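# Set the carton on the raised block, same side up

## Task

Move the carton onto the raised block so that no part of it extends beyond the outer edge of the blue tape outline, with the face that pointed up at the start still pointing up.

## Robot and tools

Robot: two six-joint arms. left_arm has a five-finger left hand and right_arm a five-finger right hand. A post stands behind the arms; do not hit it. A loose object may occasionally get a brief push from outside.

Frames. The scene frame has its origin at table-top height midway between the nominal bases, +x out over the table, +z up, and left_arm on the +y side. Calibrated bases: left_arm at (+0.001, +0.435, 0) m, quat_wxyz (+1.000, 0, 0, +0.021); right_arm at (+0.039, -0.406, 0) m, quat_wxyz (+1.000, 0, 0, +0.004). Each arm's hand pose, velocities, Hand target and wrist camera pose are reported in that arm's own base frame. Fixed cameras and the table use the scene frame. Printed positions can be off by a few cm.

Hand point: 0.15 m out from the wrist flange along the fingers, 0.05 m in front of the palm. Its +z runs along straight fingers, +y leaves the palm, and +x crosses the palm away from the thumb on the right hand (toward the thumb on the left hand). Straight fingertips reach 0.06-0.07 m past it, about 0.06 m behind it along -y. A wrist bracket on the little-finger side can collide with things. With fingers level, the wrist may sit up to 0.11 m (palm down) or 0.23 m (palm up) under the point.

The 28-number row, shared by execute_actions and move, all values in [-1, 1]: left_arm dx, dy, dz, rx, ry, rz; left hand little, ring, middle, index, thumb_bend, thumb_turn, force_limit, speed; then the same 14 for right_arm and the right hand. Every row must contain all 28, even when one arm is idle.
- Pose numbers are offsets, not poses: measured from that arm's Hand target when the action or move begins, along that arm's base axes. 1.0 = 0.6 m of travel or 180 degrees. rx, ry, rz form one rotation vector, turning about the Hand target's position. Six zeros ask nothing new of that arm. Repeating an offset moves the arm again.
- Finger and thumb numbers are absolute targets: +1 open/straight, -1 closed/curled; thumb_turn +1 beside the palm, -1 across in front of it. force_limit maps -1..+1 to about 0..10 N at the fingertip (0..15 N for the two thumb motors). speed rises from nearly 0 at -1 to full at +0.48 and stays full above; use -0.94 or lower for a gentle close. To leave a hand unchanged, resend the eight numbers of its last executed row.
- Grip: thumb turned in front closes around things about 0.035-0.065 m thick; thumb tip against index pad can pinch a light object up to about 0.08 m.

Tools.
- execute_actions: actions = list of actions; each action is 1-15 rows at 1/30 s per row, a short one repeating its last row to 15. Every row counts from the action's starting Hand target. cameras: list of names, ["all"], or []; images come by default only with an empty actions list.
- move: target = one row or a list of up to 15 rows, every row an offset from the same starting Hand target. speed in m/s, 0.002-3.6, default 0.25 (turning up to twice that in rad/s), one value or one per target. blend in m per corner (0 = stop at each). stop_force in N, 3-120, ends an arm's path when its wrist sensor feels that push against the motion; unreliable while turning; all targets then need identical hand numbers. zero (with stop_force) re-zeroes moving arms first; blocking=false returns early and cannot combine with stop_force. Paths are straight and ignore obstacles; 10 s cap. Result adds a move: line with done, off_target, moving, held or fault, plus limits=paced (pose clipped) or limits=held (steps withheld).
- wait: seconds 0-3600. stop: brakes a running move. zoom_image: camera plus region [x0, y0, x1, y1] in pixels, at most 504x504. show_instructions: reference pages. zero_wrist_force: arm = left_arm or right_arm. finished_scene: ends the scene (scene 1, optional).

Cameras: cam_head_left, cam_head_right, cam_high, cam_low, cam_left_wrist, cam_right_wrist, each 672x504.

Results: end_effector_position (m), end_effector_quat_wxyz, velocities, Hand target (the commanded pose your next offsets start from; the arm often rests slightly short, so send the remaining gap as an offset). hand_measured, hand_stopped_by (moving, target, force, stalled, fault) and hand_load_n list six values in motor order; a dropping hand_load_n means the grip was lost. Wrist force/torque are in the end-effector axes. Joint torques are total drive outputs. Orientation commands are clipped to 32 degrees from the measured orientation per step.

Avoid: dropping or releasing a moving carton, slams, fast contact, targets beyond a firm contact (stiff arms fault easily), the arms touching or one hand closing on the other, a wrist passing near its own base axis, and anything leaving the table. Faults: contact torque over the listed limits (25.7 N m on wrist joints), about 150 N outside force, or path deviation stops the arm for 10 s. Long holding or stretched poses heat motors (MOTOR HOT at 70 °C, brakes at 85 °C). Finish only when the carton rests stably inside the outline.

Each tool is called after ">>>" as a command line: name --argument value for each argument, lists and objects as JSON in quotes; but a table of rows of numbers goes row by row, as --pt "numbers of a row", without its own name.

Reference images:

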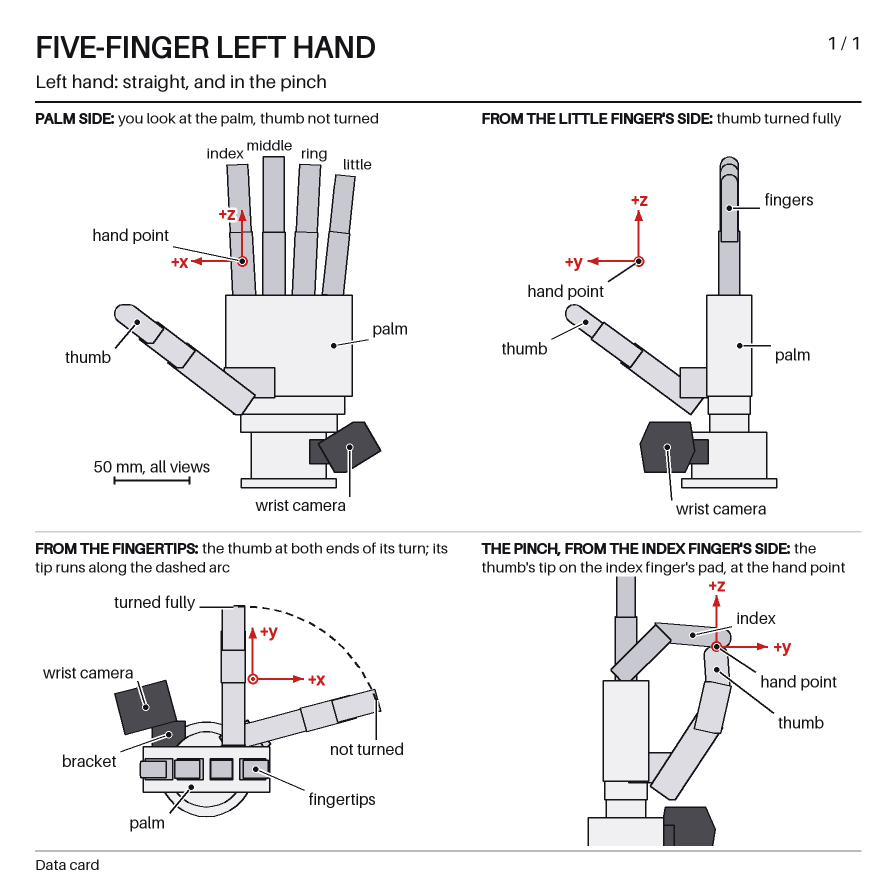

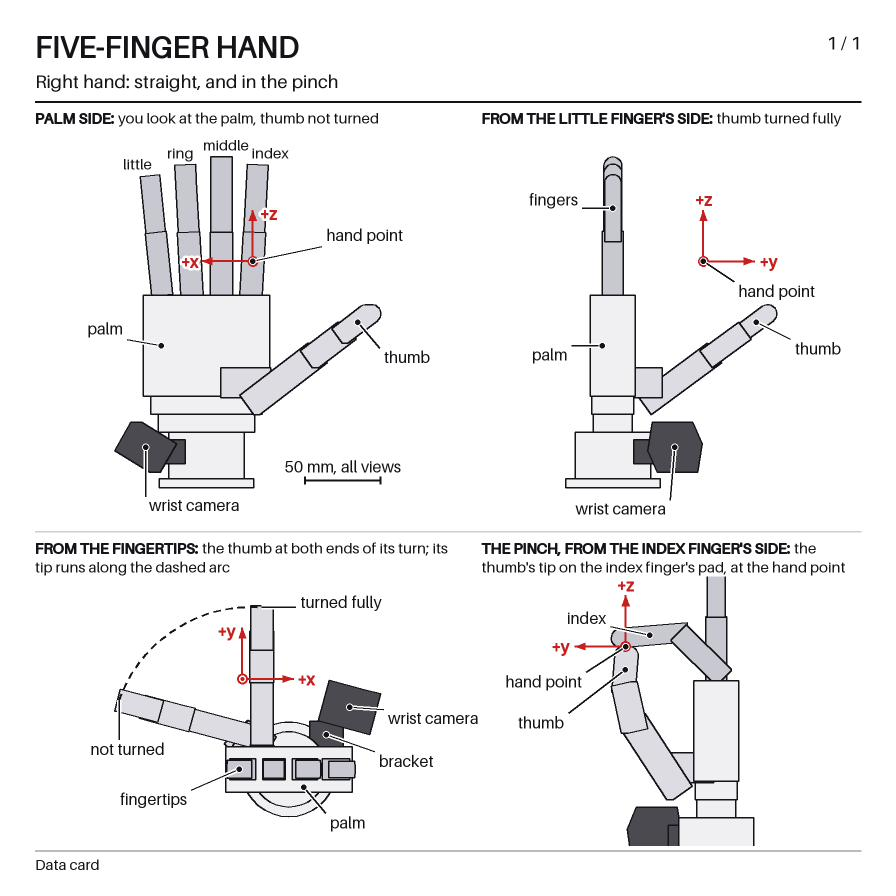

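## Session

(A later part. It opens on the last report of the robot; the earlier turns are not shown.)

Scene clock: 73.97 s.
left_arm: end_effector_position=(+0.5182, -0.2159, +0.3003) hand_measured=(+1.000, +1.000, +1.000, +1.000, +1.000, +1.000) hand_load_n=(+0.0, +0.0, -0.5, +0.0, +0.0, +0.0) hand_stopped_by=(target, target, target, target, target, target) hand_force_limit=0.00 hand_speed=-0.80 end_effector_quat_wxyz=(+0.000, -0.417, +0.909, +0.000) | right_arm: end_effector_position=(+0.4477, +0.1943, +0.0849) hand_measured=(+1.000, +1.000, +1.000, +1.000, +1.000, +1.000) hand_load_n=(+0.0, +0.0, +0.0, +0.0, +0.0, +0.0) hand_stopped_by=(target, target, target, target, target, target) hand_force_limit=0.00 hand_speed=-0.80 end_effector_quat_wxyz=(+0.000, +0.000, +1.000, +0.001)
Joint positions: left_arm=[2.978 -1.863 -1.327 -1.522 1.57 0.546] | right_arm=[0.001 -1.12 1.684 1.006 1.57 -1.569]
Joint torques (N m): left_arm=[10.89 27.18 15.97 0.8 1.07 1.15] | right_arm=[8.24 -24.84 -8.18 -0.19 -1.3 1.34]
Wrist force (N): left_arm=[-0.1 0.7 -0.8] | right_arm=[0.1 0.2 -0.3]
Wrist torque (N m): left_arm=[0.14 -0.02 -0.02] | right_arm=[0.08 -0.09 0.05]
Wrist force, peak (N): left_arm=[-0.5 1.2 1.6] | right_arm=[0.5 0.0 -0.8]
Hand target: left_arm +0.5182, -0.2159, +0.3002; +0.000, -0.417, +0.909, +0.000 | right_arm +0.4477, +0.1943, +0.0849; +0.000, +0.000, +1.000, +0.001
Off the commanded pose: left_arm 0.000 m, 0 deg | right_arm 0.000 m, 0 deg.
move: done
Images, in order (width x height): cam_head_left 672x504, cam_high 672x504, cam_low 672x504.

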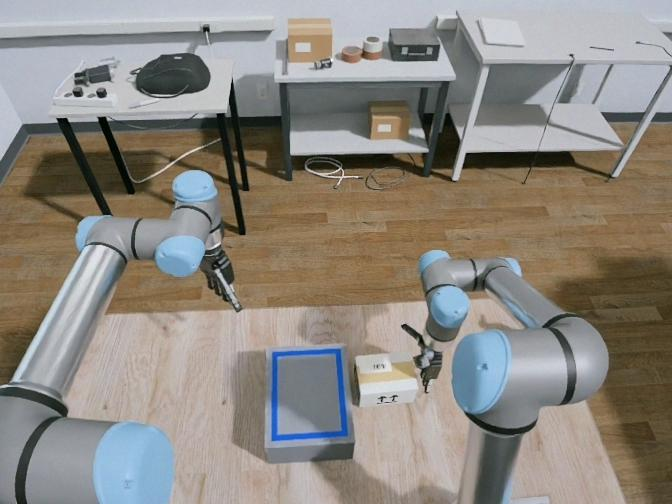

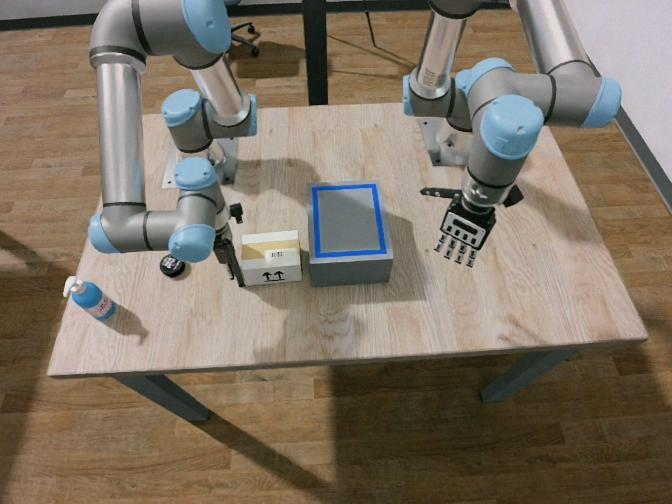

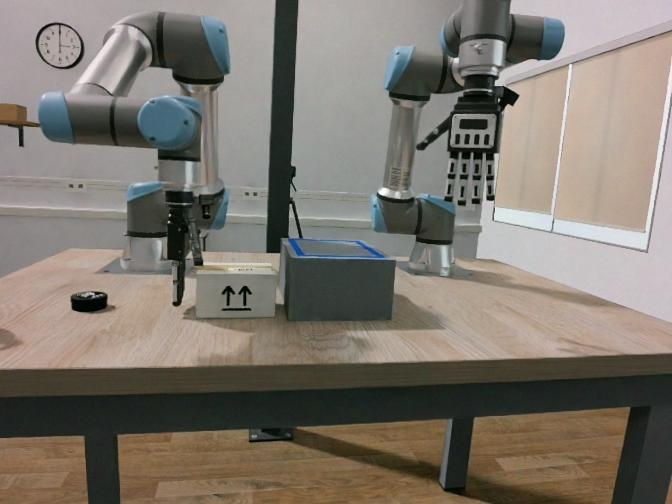

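>>> move --target '[-0.0977,-0.6248,-0.1670,0,0,0.7156,1,1,1,1,1,1,0,-0.8,0,0,0,0,0,0,1,1,1,1,1,1,0,-0.8]' --speed 0.35 --cameras '["cam_high", "cam_low", "cam_head_left", "cam_head_right", "cam_left_wrist"]'

>>> zoom_image --camera "cam_high" --region '[200, 170, 360, 310]'

>>> zoom_image --camera "cam_head_left" --region '[320, 300, 480, 440]'

>>> zoom_image --camera "cam_low" --region '[150, 190, 320, 340]'

Scene clock: 79.73 s.
left_arm: end_effector_position=(+0.4596, -0.5908, +0.2001) hand_measured=(+1.000, +1.000, +1.000, +1.000, +1.000, +1.000) hand_load_n=(+0.0, +0.0, +0.0, +0.0, +0.0, +0.0) hand_stopped_by=(target, target, target, target, target, target) hand_force_limit=0.00 hand_speed=-0.80 end_effector_quat_wxyz=(+0.000, +1.000, -0.016, +0.000) | right_arm: end_effector_position=(+0.4477, +0.1943, +0.0849) hand_measured=(+1.000, +1.000, +1.000, +1.000, +1.000, +1.000) hand_load_n=(+0.0, +0.0, +0.0, +0.0, +0.0, +0.0) hand_stopped_by=(target, target, target, target, target, target) hand_force_limit=0.00 hand_speed=-0.80 end_effector_quat_wxyz=(+0.000, +0.000, +1.000, +0.001)
Joint positions: left_arm=[2.45 -2.031 -1.35 -1.331 1.571 -2.23] | right_arm=[0.001 -1.12 1.684 1.006 1.57 -1.569]
Joint torques (N m): left_arm=[-10.52 33.16 27.81 0.99 2.3 -1.24] | right_arm=[8.58 -25.41 -7.91 0.03 -1.27 1.46]
Wrist force (N): left_arm=[0.0 0.9 -0.4] | right_arm=[0.5 0.2 -0.4]
Wrist torque (N m): left_arm=[0.14 -0.02 0.05] | right_arm=[0.08 -0.15 0.08]
Wrist force, peak (N): left_arm=[-0.2 1.6 -0.2] | right_arm=[0.1 0.0 -0.9]
Hand target: left_arm +0.4596, -0.5908, +0.2000; +0.000, +1.000, -0.016, +0.000 | right_arm +0.4477, +0.1943, +0.0849; +0.000, +0.000, +1.000, +0.001
Off the commanded pose: left_arm 0.000 m, 0 deg | right_arm 0.000 m, 0 deg.
move: done
cam_left_wrist: T_world_to_cam=[[0.30811, 0.95011, 0.04868, 0.40457], [0.81393, -0.28974, 0.50355, -0.63941], [0.49253, -0.11553, -0.86259, -0.00471]] pos_world=[0.3981, -0.57019, 0.29822]
Images, in order (width x height): cam_head_left 672x504, cam_head_right 672x504, cam_high 672x504, cam_low 672x504, cam_left_wrist 672x504.

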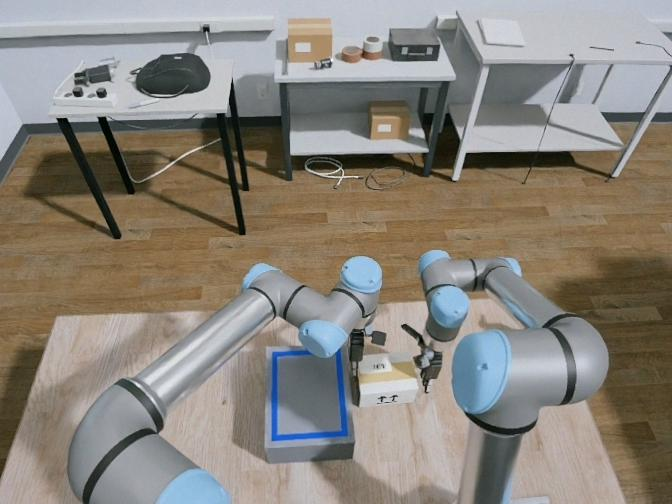

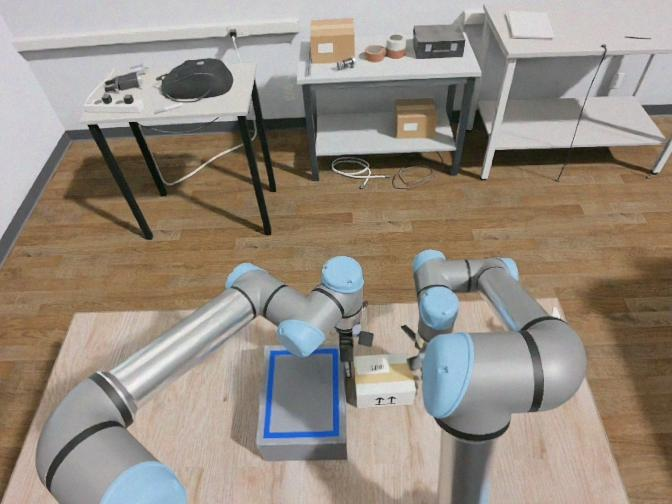

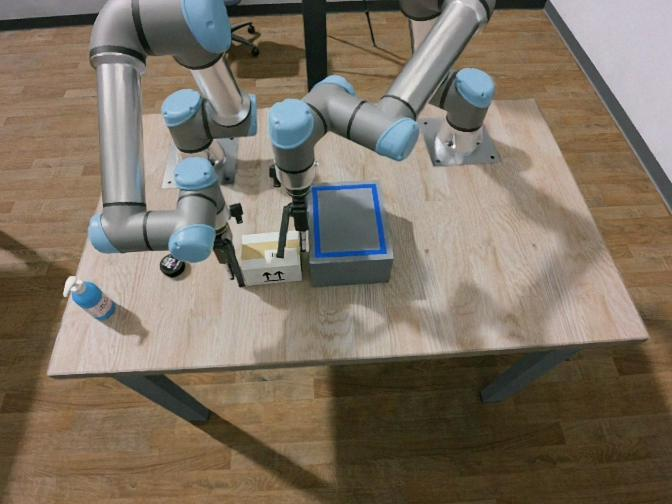

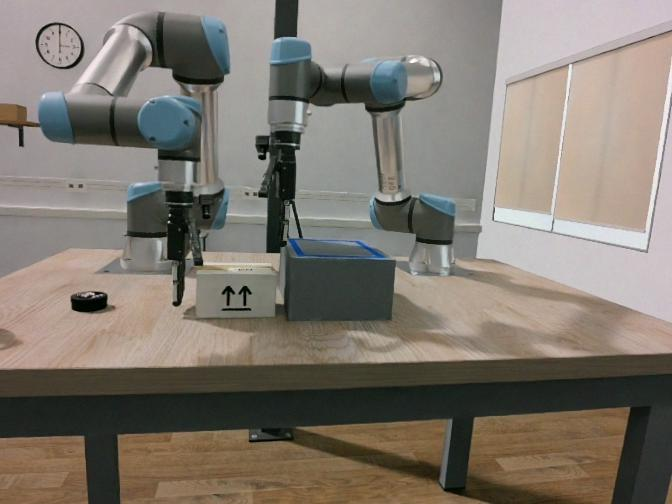

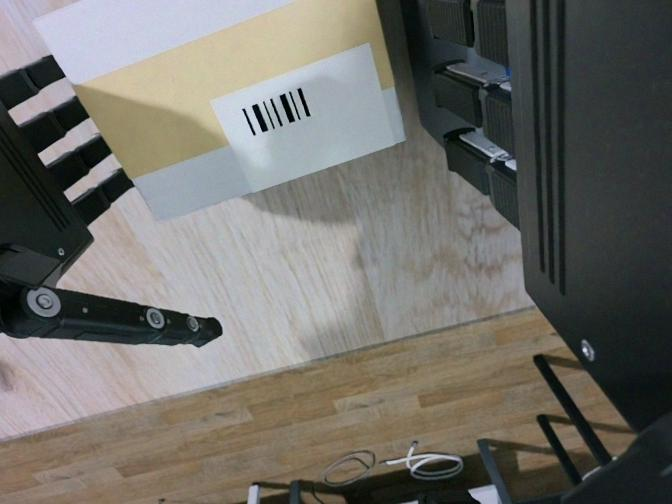

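Scaled by 3.150.

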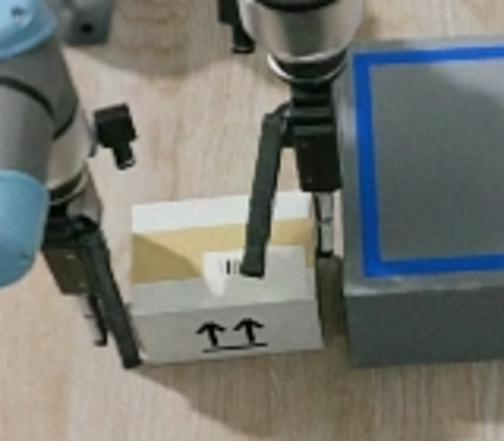

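Scaled by 3.150.

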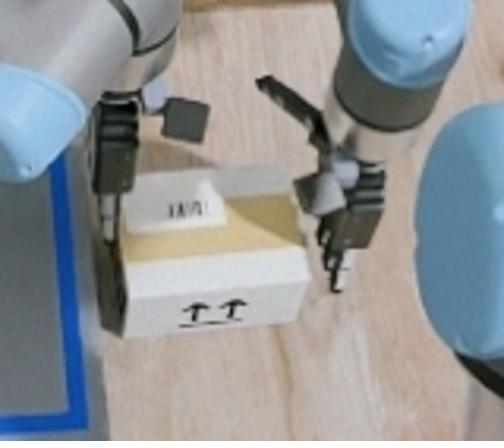

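Scaled by 2.965.

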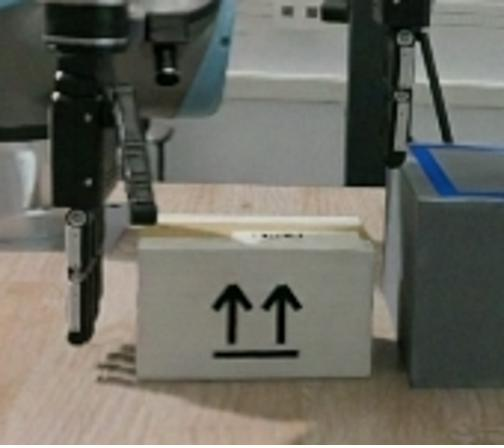

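>>> zoom_image --camera "cam_low" --region '[260, 220, 310, 330]'

>>> zoom_image --camera "cam_high" --region '[280, 210, 330, 290]'

>>> zoom_image --camera "cam_head_right" --region '[320, 340, 400, 440]'

>>> zoom_image --camera "cam_head_left" --region '[330, 340, 400, 430]'

Scaled by 4.582.

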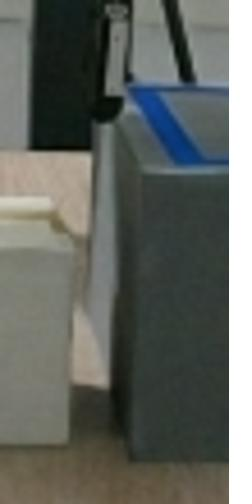

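Scaled by 6.300.

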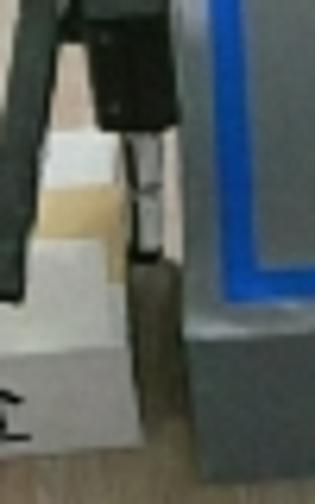

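Scaled by 5.040.

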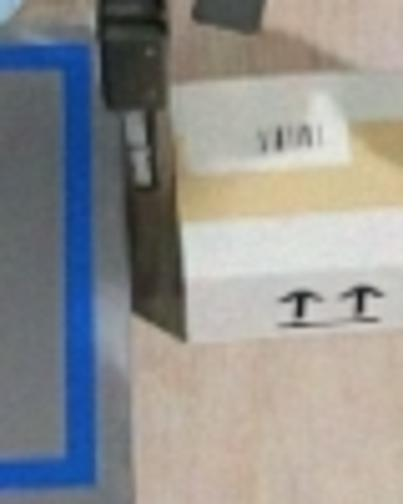

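Scaled by 5.600.

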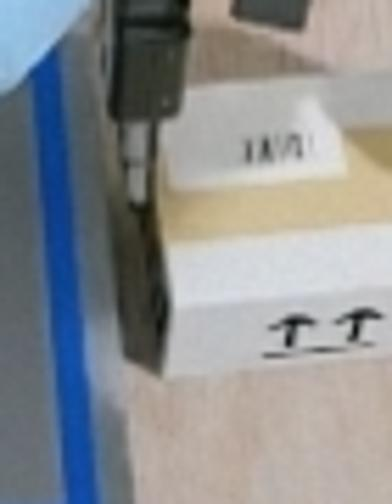

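>>> move --target '[-0.0001,-0.0025,-0.1583,0,0,0,1,1,1,1,1,1,0,-0.8,-0.0004,-0.0533,0,0,0,0,1,1,1,1,1,1,0,-0.8]' --speed 0.04 --stop_force 6 --cameras '["cam_high", "cam_low", "cam_left_wrist"]'

>>> zoom_image --camera "cam_high" --region '[280, 210, 330, 290]'

>>> zoom_image --camera "cam_low" --region '[240, 200, 320, 330]'

Scene clock: 87.60 s.
left_arm: end_effector_position=(+0.4595, -0.5923, +0.1051) hand_measured=(+1.000, +1.000, +1.000, +1.000, +1.000, +1.000) hand_load_n=(+0.0, +0.0, +0.0, +0.0, +0.0, +0.0) hand_stopped_by=(target, target, target, target, target, target) hand_force_limit=0.00 hand_speed=-0.80 end_effector_quat_wxyz=(+0.000, +1.000, -0.016, +0.000) | right_arm: end_effector_position=(+0.4474, +0.1624, +0.0849) hand_measured=(+1.000, +1.000, +1.000, +1.000, +1.000, +1.000) hand_load_n=(+0.0, +0.0, +0.0, +0.0, +0.0, +0.0) hand_stopped_by=(target, target, target, target, target, target) hand_force_limit=0.00 hand_speed=-0.80 end_effector_quat_wxyz=(+0.000, +0.000, +1.000, +0.001)
Joint positions: left_arm=[2.448 -2.111 -1.484 -1.117 1.571 -2.232] | right_arm=[-0.076 -1.138 1.713 0.996 1.57 -1.647]
Joint torques (N m): left_arm=[-10.92 34.79 12.92 3.92 0.52 -1.26] | right_arm=[-9.56 -46.07 -7.46 -0.15 -1.28 -1.02]
Wrist force (N): left_arm=[0.3 1.0 -0.3] | right_arm=[0.1 0.1 -0.3]
Wrist torque (N m): left_arm=[0.14 -0.06 0.07] | right_arm=[0.08 -0.02 0.06]
Wrist force, peak (N): left_arm=[0.3 1.4 -0.5] | right_arm=[0.2 0.1 -0.8]
Hand target: left_arm +0.4595, -0.5923, +0.1051; +0.000, +1.000, -0.016, +0.000 | right_arm +0.4474, +0.1624, +0.0849; +0.000, +0.000, +1.000, +0.001
Off the commanded pose: left_arm 0.000 m, 0 deg | right_arm 0.000 m, 0 deg.
move: done
cam_left_wrist: T_world_to_cam=[[0.30798, 0.95015, 0.04871, 0.41081], [0.81398, -0.28966, 0.50353, -0.59191], [0.49254, -0.11543, -0.8626, -0.08674]] pos_world=[0.398, -0.57179, 0.20322]

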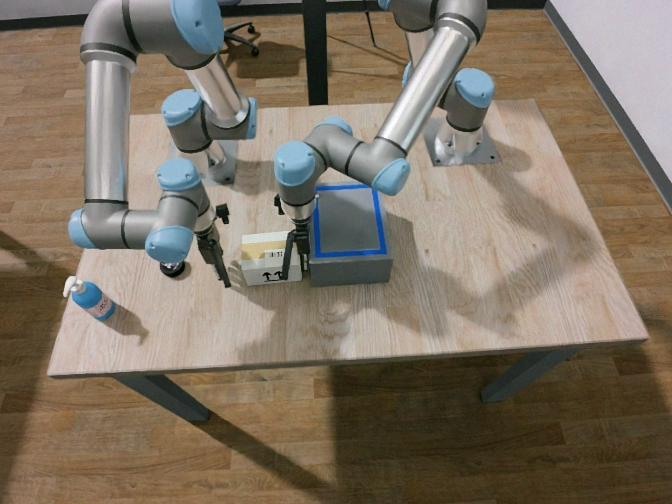

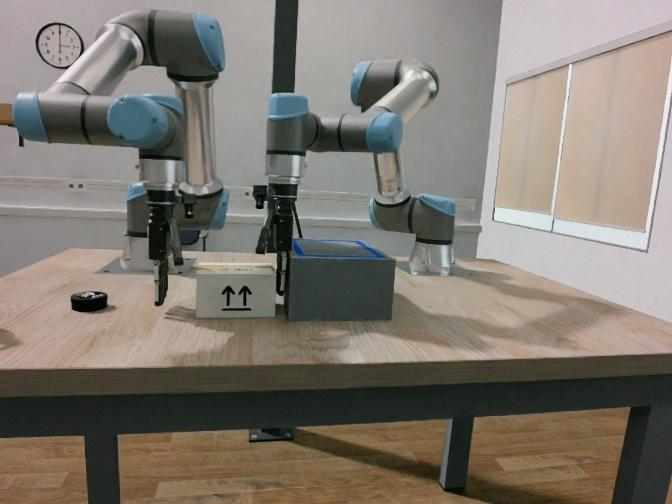

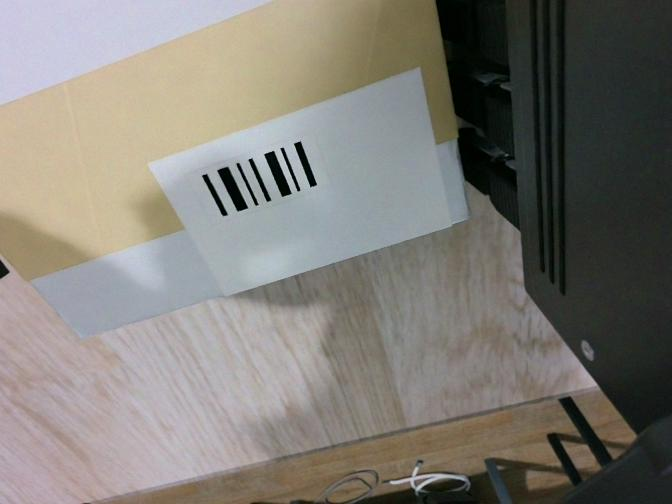

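Scaled by 6.300.

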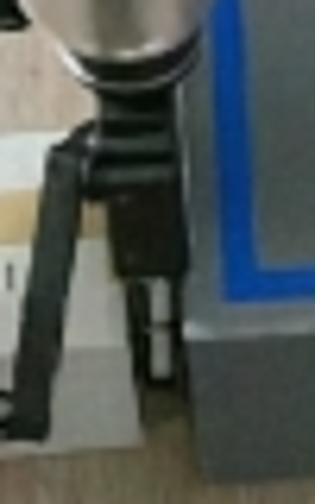

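Scaled by 3.877.

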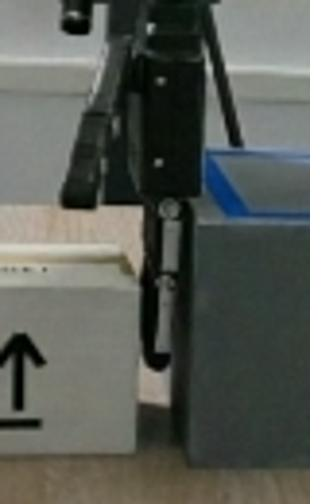

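>>> move --pt "-0.0029 -0.0699 0 0 0 0 1 1 1 1 1 1 0 -0.8 0 0 0 0 0 0 1 1 1 1 1 1 0 -0.8" --pt "-0.0025 -0.0599 0 0 0 0 1 1 1 1 1 1 0 -0.8 0 0 0 0 0 0 1 1 1 1 1 1 0 -0.8" --pt "-0.0025 -0.0599 -0.0335 0 0 0 1 1 1 1 1 1 0 -0.8 0 0 0 0 0 0 1 1 1 1 1 1 0 -0.8" --speed 0.06 --cameras '["cam_high", "cam_low", "cam_head_left", "cam_left_wrist"]'

>>> zoom_image --camera "cam_high" --region '[200, 190, 330, 310]'

>>> zoom_image --camera "cam_low" --region '[140, 220, 300, 340]'

>>> zoom_image --camera "cam_head_left" --region '[330, 320, 460, 440]'

Scene clock: 90.70 s.
left_arm: end_effector_position=(+0.4580, -0.6282, +0.0851) hand_measured=(+1.000, +1.000, +1.000, +1.000, +1.000, +1.000) hand_load_n=(+0.0, +0.0, +0.0, +0.0, -0.5, +0.0) hand_stopped_by=(target, target, target, target, target, target) hand_force_limit=0.00 hand_speed=-0.80 end_effector_quat_wxyz=(+0.000, +1.000, -0.016, +0.000) | right_arm: end_effector_position=(+0.4474, +0.1624, +0.0849) hand_measured=(+1.000, +1.000, +1.000, +1.000, +1.000, +1.000) hand_load_n=(+0.0, -0.5, +0.0, +0.0, +0.0, +0.0) hand_stopped_by=(target, target, target, target, target, target) hand_force_limit=0.00 hand_speed=-0.80 end_effector_quat_wxyz=(+0.000, +0.000, +1.000, +0.001)
Joint positions: left_arm=[2.407 -2.191 -1.408 -1.114 1.571 -2.273] | right_arm=[-0.076 -1.138 1.713 0.996 1.57 -1.647]
Joint torques (N m): left_arm=[10.47 38.58 12.9 3.99 0.69 0.97] | right_arm=[-9.44 -45.22 -8.33 -0.12 -1.14 -1.12]
Wrist force (N): left_arm=[0.3 1.8 -0.4] | right_arm=[0.0 0.1 -0.6]
Wrist torque (N m): left_arm=[0.28 -0.07 -0.06] | right_arm=[0.09 0.00 0.05]
Wrist force, peak (N): left_arm=[0.2 2.0 -0.4] | right_arm=[0.1 0.0 -0.9]
Hand target: left_arm +0.4580, -0.6282, +0.0850; +0.000, +1.000, -0.016, +0.000 | right_arm +0.4474, +0.1624, +0.0849; +0.000, +0.000, +1.000, +0.001
Off the commanded pose: left_arm 0.000 m, 0 deg | right_arm 0.000 m, 0 deg.
move: done
cam_left_wrist: T_world_to_cam=[[0.30798, 0.95015, 0.04871, 0.44636], [0.81398, -0.28966, 0.50353, -0.59102], [0.49254, -0.11543, -0.8626, -0.1074]] pos_world=[0.3965, -0.60769, 0.18322]
Images, in order (width x height): cam_head_left 672x504, cam_high 672x504, cam_low 672x504, cam_left_wrist 672x504.

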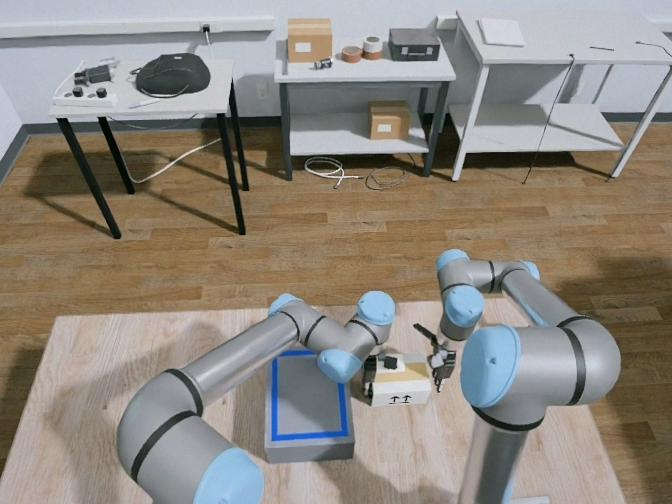

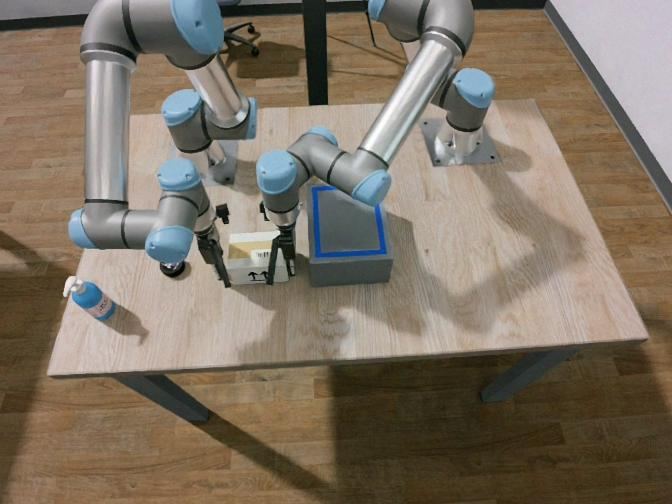

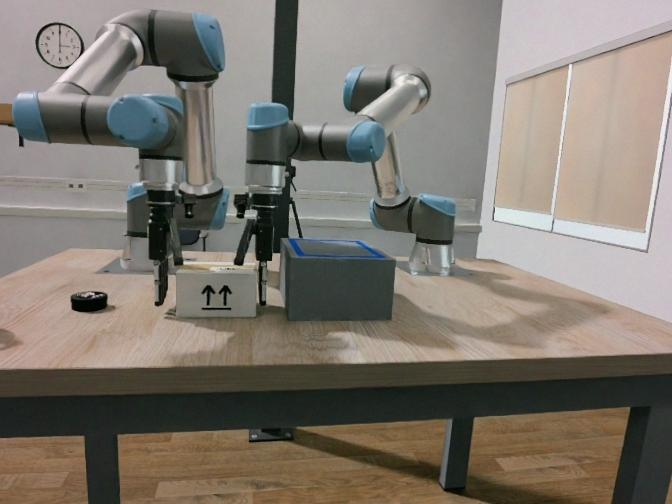

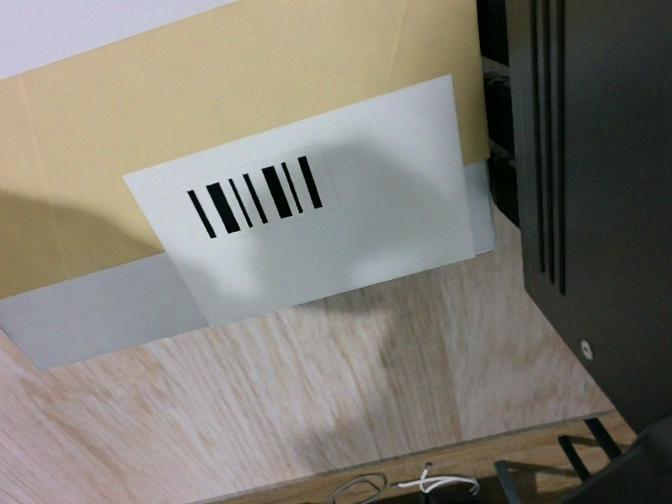

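Scaled by 3.877.

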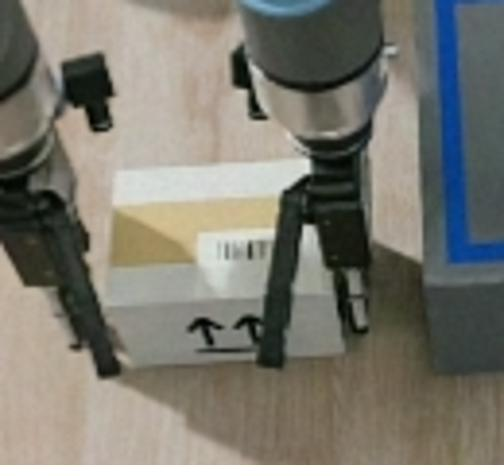

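Scaled by 3.150.

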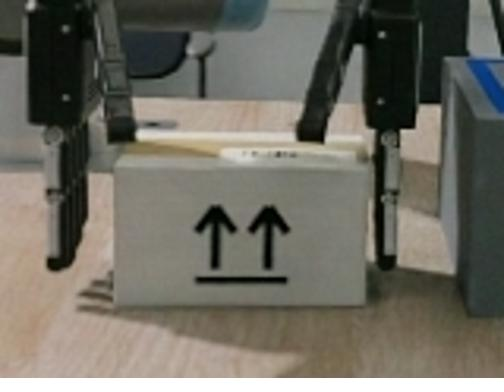

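Scaled by 3.877.

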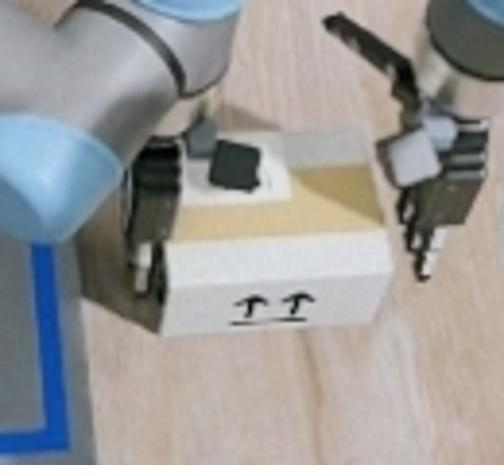

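>>> move --target '[-0.0004,-0.0100,0,0,0,0,1,1,1,1,1,1,0,-0.8,0.0002,0.0233,0,0,0,0,1,1,1,1,1,1,0,-0.8]' --speed 0.04 --cameras '[]'

>>> move --target '[0,0,0,0,0,0,1,1,1,1,1,1,0,-0.8,0.0002,0.0300,0,0,0,0,1,1,1,1,1,1,0,-0.8]' --speed 0.005 --stop_force 12 --cameras '["cam_high", "cam_low", "cam_head_left", "cam_left_wrist", "cam_right_wrist"]'

Scene clock: 92.33 s.
left_arm: end_effector_position=(+0.4578, -0.6342, +0.0850) hand_measured=(+1.000, +1.000, +1.000, +1.000, +1.000, +1.000) hand_load_n=(+0.0, +0.0, +0.0, +0.0, +0.0, +0.0) hand_stopped_by=(target, target, target, target, target, target) hand_force_limit=0.00 hand_speed=-0.80 end_effector_quat_wxyz=(+0.000, +1.000, -0.016, +0.000) | right_arm: end_effector_position=(+0.4475, +0.1763, +0.0849) hand_measured=(+1.000, +1.000, +1.000, +1.000, +1.000, +1.000) hand_load_n=(+0.0, +0.0, +0.0, +0.0, +0.0, +0.0) hand_stopped_by=(target, target, target, target, target, target) hand_force_limit=0.00 hand_speed=-0.80 end_effector_quat_wxyz=(+0.000, +0.000, +1.000, +0.001)
Joint positions: left_arm=[2.401 -2.201 -1.391 -1.121 1.571 -2.279] | right_arm=[-0.042 -1.131 1.702 1 1.57 -1.613]
Joint torques (N m): left_arm=[-11.09 38.39 26.64 1.01 -1.1 -1.44] | right_arm=[7.24 -24.59 -23.96 5.44 1.21 1.6]
Wrist force (N): left_arm=[0.4 0.6 -0.2] | right_arm=[0.1 0.1 0.0]
Wrist torque (N m): left_arm=[0.22 -0.09 0.10] | right_arm=[0.06 -0.06 -0.08]
Wrist force, peak (N): left_arm=[0.3 2.1 -0.5] | right_arm=[0.0 -0.1 -0.9]
Hand target: left_arm +0.4578, -0.6342, +0.0850; +0.000, +1.000, -0.016, +0.000 | right_arm +0.4475, +0.1763, +0.0849; +0.000, +0.000, +1.000, +0.001
Off the commanded pose: left_arm 0.000 m, 0 deg | right_arm 0.000 m, 0 deg.
move: done

Scene clock: 95.60 s.
left_arm: end_effector_position=(+0.4578, -0.6342, +0.0850) hand_measured=(+1.000, +1.000, +1.000, +1.000, +1.000, +1.000) hand_load_n=(+0.0, +0.0, +0.0, +0.0, +0.0, +0.0) hand_stopped_by=(target, target, target, target, target, target) hand_force_limit=0.00 hand_speed=-0.80 end_effector_quat_wxyz=(+0.000, +1.000, -0.016, +0.000) | right_arm: end_effector_position=(+0.4476, +0.1870, +0.0848) hand_measured=(+1.000, +1.000, +1.000, +1.000, +1.000, +1.000) hand_load_n=(+0.5, +0.5, +0.0, +0.0, +0.0, +0.0) hand_stopped_by=(target, target, target, target, target, target) hand_force_limit=0.00 hand_speed=-0.80 end_effector_quat_wxyz=(+0.000, +0.000, +1.000, +0.000)
Joint positions: left_arm=[2.4 -2.201 -1.391 -1.121 1.571 -2.279] | right_arm=[-0.016 -1.124 1.692 1.003 1.57 -1.587]
Joint torques (N m): left_arm=[-11.26 38.66 26.66 4.09 -3.43 -1.05] | right_arm=[-6.33 -45.93 -8.49 0.33 -2.5 -0.86]
Wrist force (N): left_arm=[1.8 -9.2 -4.4] | right_arm=[0.6 -9.2 0.9]
Wrist torque (N m): left_arm=[0.20 -0.30 0.52] | right_arm=[-0.17 -0.09 -0.54]
Wrist force, peak (N): left_arm=[1.9 -11.6 -4.0] | right_arm=[1.9 -15.8 -0.9]
Hand target: left_arm +0.4578, -0.6342, +0.0850; +0.000, +1.000, -0.016, +0.000 | right_arm +0.4476, +0.1870, +0.0849; +0.000, +0.000, +1.000, +0.000 (not the last commanded pose)
Off the commanded pose: left_arm 0.000 m, 0 deg | right_arm 0.007 m, 0 deg.
move: contact (right_arm)
cam_left_wrist: T_world_to_cam=[[0.30798, 0.95015, 0.04871, 0.45212], [0.81398, -0.28966, 0.50353, -0.59255], [0.49254, -0.11543, -0.8626, -0.10808]] pos_world=[0.3963, -0.61369, 0.18312]
cam_right_wrist: T_world_to_cam=[[-0.27943, 0.95939, -0.03857, -0.04779], [0.82847, 0.26121, 0.49539, -0.45957], [0.48535, 0.10647, -0.86781, -0.05335]] pos_world=[0.39328, 0.17158, 0.17953]
Images, in order (width x height): cam_head_left 672x504, cam_high 672x504, cam_low 672x504, cam_left_wrist 672x504, cam_right_wrist 672x504.

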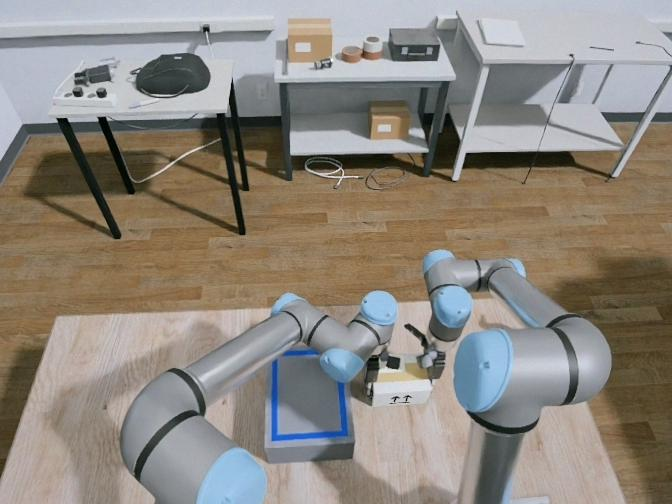

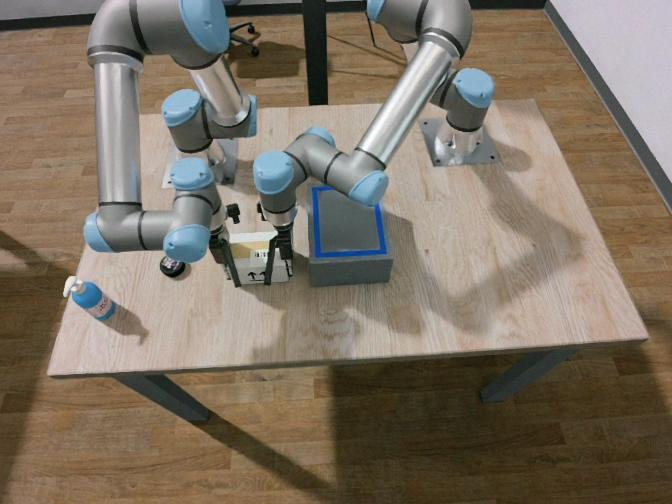

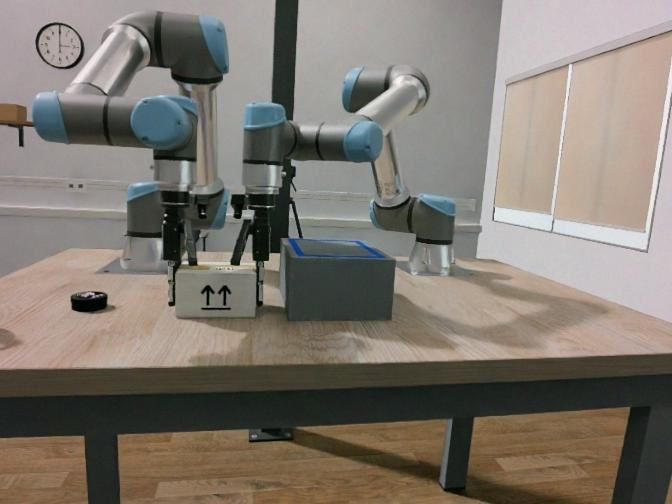

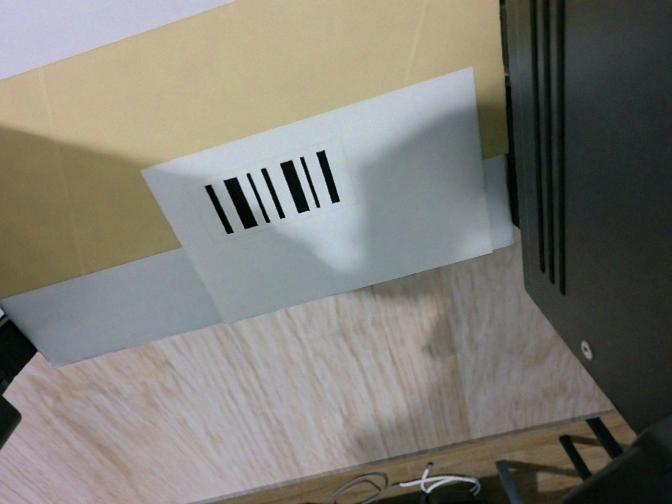

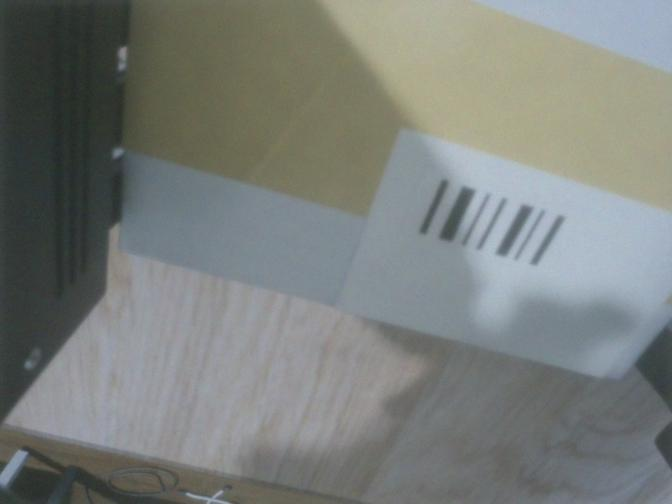

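>>> move --target '[0,0,0,0,0,0,1,1,1,1,1,1,0,-0.8,0.0001,0.0120,0,0,0,0,1,1,1,1,1,1,0,-0.8]' --speed 0.004 --stop_force 8 --cameras '[]'

Scene clock: 98.23 s.
left_arm: end_effector_position=(+0.4578, -0.6342, +0.0850) hand_measured=(+1.000, +1.000, +1.000, +1.000, +1.000, +1.000) hand_load_n=(+0.5, +0.0, +0.0, +0.0, +0.0, +0.0) hand_stopped_by=(target, target, target, target, target, target) hand_force_limit=0.00 hand_speed=-0.80 end_effector_quat_wxyz=(+0.000, +1.000, -0.016, +0.000) | right_arm: end_effector_position=(+0.4476, +0.1872, +0.0849) hand_measured=(+1.000, +1.000, +1.000, +1.000, +1.000, +1.000) hand_load_n=(+0.0, +0.0, +0.0, +0.0, +0.0, +0.0) hand_stopped_by=(target, target, target, target, target, target) hand_force_limit=0.00 hand_speed=-0.80 end_effector_quat_wxyz=(+0.000, +0.000, +1.000, +0.000)
Joint positions: left_arm=[2.4 -2.201 -1.391 -1.121 1.571 -2.279] | right_arm=[-0.016 -1.124 1.691 1.003 1.57 -1.586]
Joint torques (N m): left_arm=[-11.9 38.25 26.77 4.09 -3.58 -1.31] | right_arm=[-4.68 -34.95 -8.94 2.73 -3.97 -0.88]
Wrist force (N): left_arm=[2.4 -14.0 -4.2] | right_arm=[2.3 -15.3 0.7]
Wrist torque (N m): left_arm=[0.09 -0.34 0.72] | right_arm=[-0.33 -0.20 -0.72]
Wrist force, peak (N): left_arm=[2.1 -16.1 -4.0] | right_arm=[2.7 -20.9 0.3]
Hand target: left_arm +0.4578, -0.6342, +0.0850; +0.000, +1.000, -0.016, +0.000 | right_arm +0.4476, +0.1872, +0.0849; +0.000, +0.000, +1.000, +0.000 (not the last commanded pose)
Off the commanded pose: left_arm 0.000 m, 0 deg | right_arm 0.007 m, 0 deg.
move: contact (right_arm)

>>> move --target '[0,0,0.0167,0,0,0,1,1,1,1,1,1,0,-0.8,0,0,0.0167,0,0,0,1,1,1,1,1,1,0,-0.8]' --speed 0.02 --cameras '["cam_low", "cam_left_wrist"]'

>>> zoom_image --camera "cam_low" --region '[140, 220, 300, 340]'

Scene clock: 99.60 s.
left_arm: end_effector_position=(+0.4578, -0.6342, +0.0949) hand_measured=(+1.000, +1.000, +1.000, +1.000, +1.000, +1.000) hand_load_n=(+0.5, +0.0, +0.0, +0.5, +0.0, +0.0) hand_stopped_by=(target, target, target, target, target, target) hand_force_limit=0.00 hand_speed=-0.80 end_effector_quat_wxyz=(+0.000, +1.000, -0.016, +0.000) | right_arm: end_effector_position=(+0.4476, +0.1872, +0.0948) hand_measured=(+1.000, +1.000, +1.000, +1.000, +1.000, +1.000) hand_load_n=(+0.5, +0.0, +0.0, +0.0, +0.0, +0.0) hand_stopped_by=(target, target, target, target, target, target) hand_force_limit=0.00 hand_speed=-0.80 end_effector_quat_wxyz=(+0.000, +0.000, +1.000, +0.000)
Joint positions: left_arm=[2.4 -2.191 -1.38 -1.142 1.571 -2.279] | right_arm=[-0.016 -1.137 1.681 1.026 1.57 -1.586]
Joint torques (N m): left_arm=[-10.46 55.57 30.16 3.03 -3.56 -1.26] | right_arm=[-3.87 -45.98 -24.37 5.18 -2.96 -0.73]
Wrist force (N): left_arm=[2.7 -13.0 1.8] | right_arm=[1.8 -14.9 1.3]
Wrist torque (N m): left_arm=[-0.25 -0.15 0.68] | right_arm=[-0.43 -0.17 -0.73]
Wrist force, peak (N): left_arm=[2.0 -14.3 -4.3] | right_arm=[2.1 -15.6 0.7]
Hand target: left_arm +0.4578, -0.6342, +0.0950; +0.000, +1.000, -0.016, +0.000 | right_arm +0.4476, +0.1872, +0.0949; +0.000, +0.000, +1.000, +0.000
Off the commanded pose: left_arm 0.000 m, 0 deg | right_arm 0.000 m, 0 deg.
move: done
cam_left_wrist: T_world_to_cam=[[0.30798, 0.95015, 0.04871, 0.45164], [0.81398, -0.28966, 0.50353, -0.59758], [0.49254, -0.11543, -0.8626, -0.09945]] pos_world=[0.3963, -0.61369, 0.19312]

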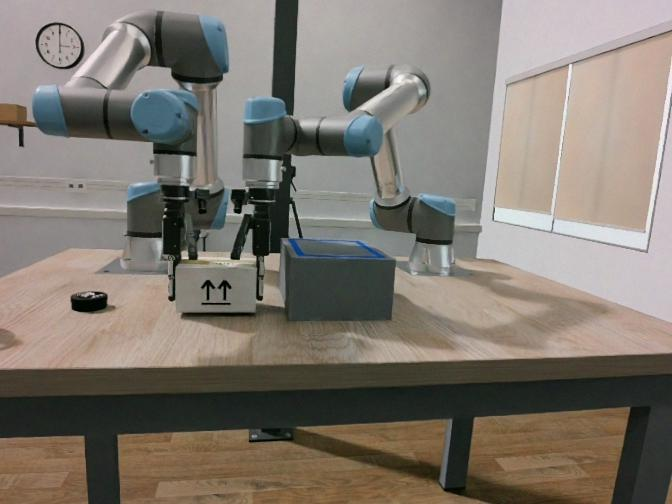

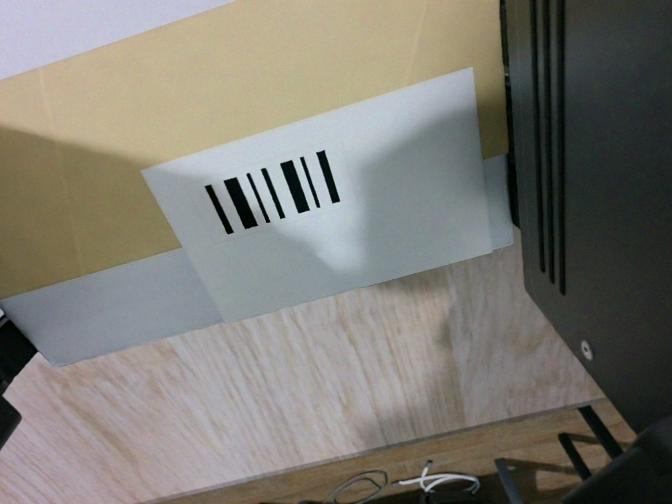

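Scaled by 3.150.

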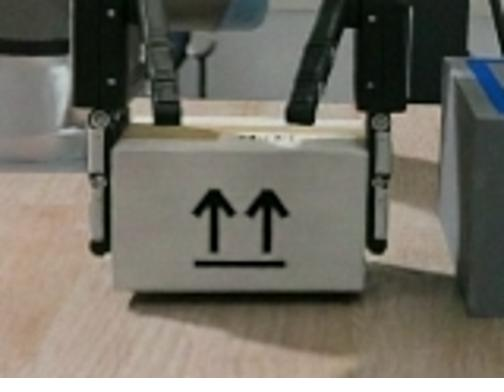

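>>> move --target '[0,0,0,0,0,0,1,1,1,1,1,1,0,-0.8,0.0001,0.0120,0,0,0,0,1,1,1,1,1,1,0,-0.8]' --speed 0.004 --stop_force 8 --cameras '[]'

Scene clock: 101.10 s.
left_arm: end_effector_position=(+0.4578, -0.6342, +0.0950) hand_measured=(+1.000, +1.000, +1.000, +1.000, +1.000, +1.000) hand_load_n=(+0.0, +0.0, +0.5, +0.0, +0.0, +0.0) hand_stopped_by=(target, target, target, target, target, target) hand_force_limit=0.00 hand_speed=-0.80 end_effector_quat_wxyz=(+0.000, +1.000, -0.016, +0.000) | right_arm: end_effector_position=(+0.4476, +0.1875, +0.0950) hand_measured=(+1.000, +1.000, +1.000, +1.000, +1.000, +1.000) hand_load_n=(+0.5, +0.0, +0.0, +0.0, +0.0, +0.0) hand_stopped_by=(target, target, target, target, target, target) hand_force_limit=0.00 hand_speed=-0.80 end_effector_quat_wxyz=(+0.000, +0.000, +1.000, +0.000)
Joint positions: left_arm=[2.4 -2.191 -1.38 -1.142 1.571 -2.279] | right_arm=[-0.015 -1.137 1.68 1.027 1.57 -1.585]
Joint torques (N m): left_arm=[-11.24 55.81 29.81 6.67 -3.01 -1.2] | right_arm=[-2.9 -47.17 -10.06 2.06 -5.52 -0.75]
Wrist force (N): left_arm=[4.1 -18.5 1.1] | right_arm=[3.4 -20.4 1.7]
Wrist torque (N m): left_arm=[-0.27 -0.22 0.89] | right_arm=[-0.42 -0.27 -0.92]
Wrist force, peak (N): left_arm=[3.9 -23.4 1.8] | right_arm=[2.9 -26.1 1.5]
Hand target: left_arm +0.4578, -0.6342, +0.0950; +0.000, +1.000, -0.016, +0.000 | right_arm +0.4476, +0.1875, +0.0950; +0.000, +0.000, +1.000, +0.000 (not the last commanded pose)
Off the commanded pose: left_arm 0.000 m, 0 deg | right_arm 0.007 m, 0 deg.
move: contact (right_arm)

>>> move --target '[0,0,0.2333,0,0,0,1,1,1,1,1,1,0,-0.8,0,0,0.2333,0,0,0,1,1,1,1,1,1,0,-0.8]' --speed 0.06 --cameras '["cam_low", "cam_high"]'

Scene clock: 105.47 s.
left_arm: end_effector_position=(+0.4577, -0.6342, +0.2349) hand_measured=(+1.000, +1.000, +1.000, +1.000, +1.000, +1.000) hand_load_n=(+0.0, +0.0, +0.5, +0.5, +0.0, +0.0) hand_stopped_by=(target, target, target, target, target, target) hand_force_limit=0.00 hand_speed=-0.80 end_effector_quat_wxyz=(+0.000, +1.000, -0.016, +0.000) | right_arm: end_effector_position=(+0.4476, +0.1875, +0.2349) hand_measured=(+1.000, +1.000, +1.000, +1.000, +1.000, +1.000) hand_load_n=(+0.5, +0.0, +0.0, +0.0, +0.0, +0.0) hand_stopped_by=(target, target, target, target, target, target) hand_force_limit=0.00 hand_speed=-0.80 end_effector_quat_wxyz=(+0.000, +0.000, +1.000, +0.000)
Joint positions: left_arm=[2.4 -2.098 -1.157 -1.457 1.571 -2.279] | right_arm=[-0.015 -1.258 1.468 1.36 1.57 -1.585]
Joint torques (N m): left_arm=[-11.34 53.16 31.36 3.1 -3.95 0.9] | right_arm=[12.26 -43.25 -29.49 4.04 -3.61 -0.6]
Wrist force (N): left_arm=[7.1 -21.9 1.4] | right_arm=[6.6 -24.1 1.5]
Wrist torque (N m): left_arm=[-0.53 -0.15 0.78] | right_arm=[-0.73 -0.27 -1.01]
Wrist force, peak (N): left_arm=[7.0 -22.2 1.6] | right_arm=[6.7 -24.2 1.5]
Hand target: left_arm +0.4578, -0.6342, +0.2350; +0.000, +1.000, -0.016, +0.000 | right_arm +0.4476, +0.1875, +0.2350; +0.000, +0.000, +1.000, +0.000
Off the commanded pose: left_arm 0.000 m, 0 deg | right_arm 0.000 m, 0 deg.
move: done
Images, in order (width x height): cam_high 672x504, cam_low 672x504.

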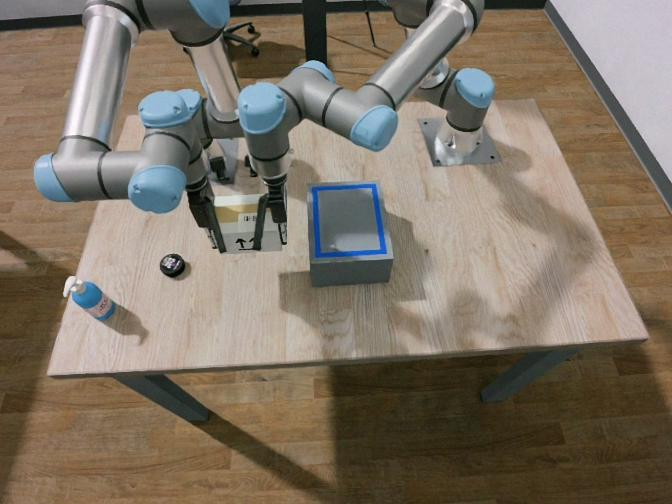

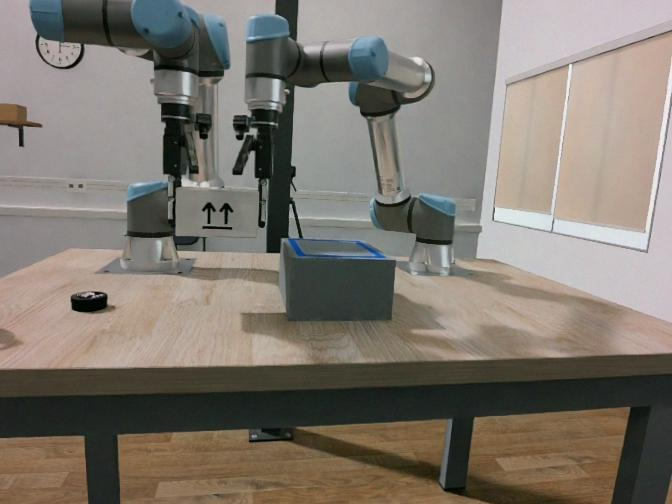

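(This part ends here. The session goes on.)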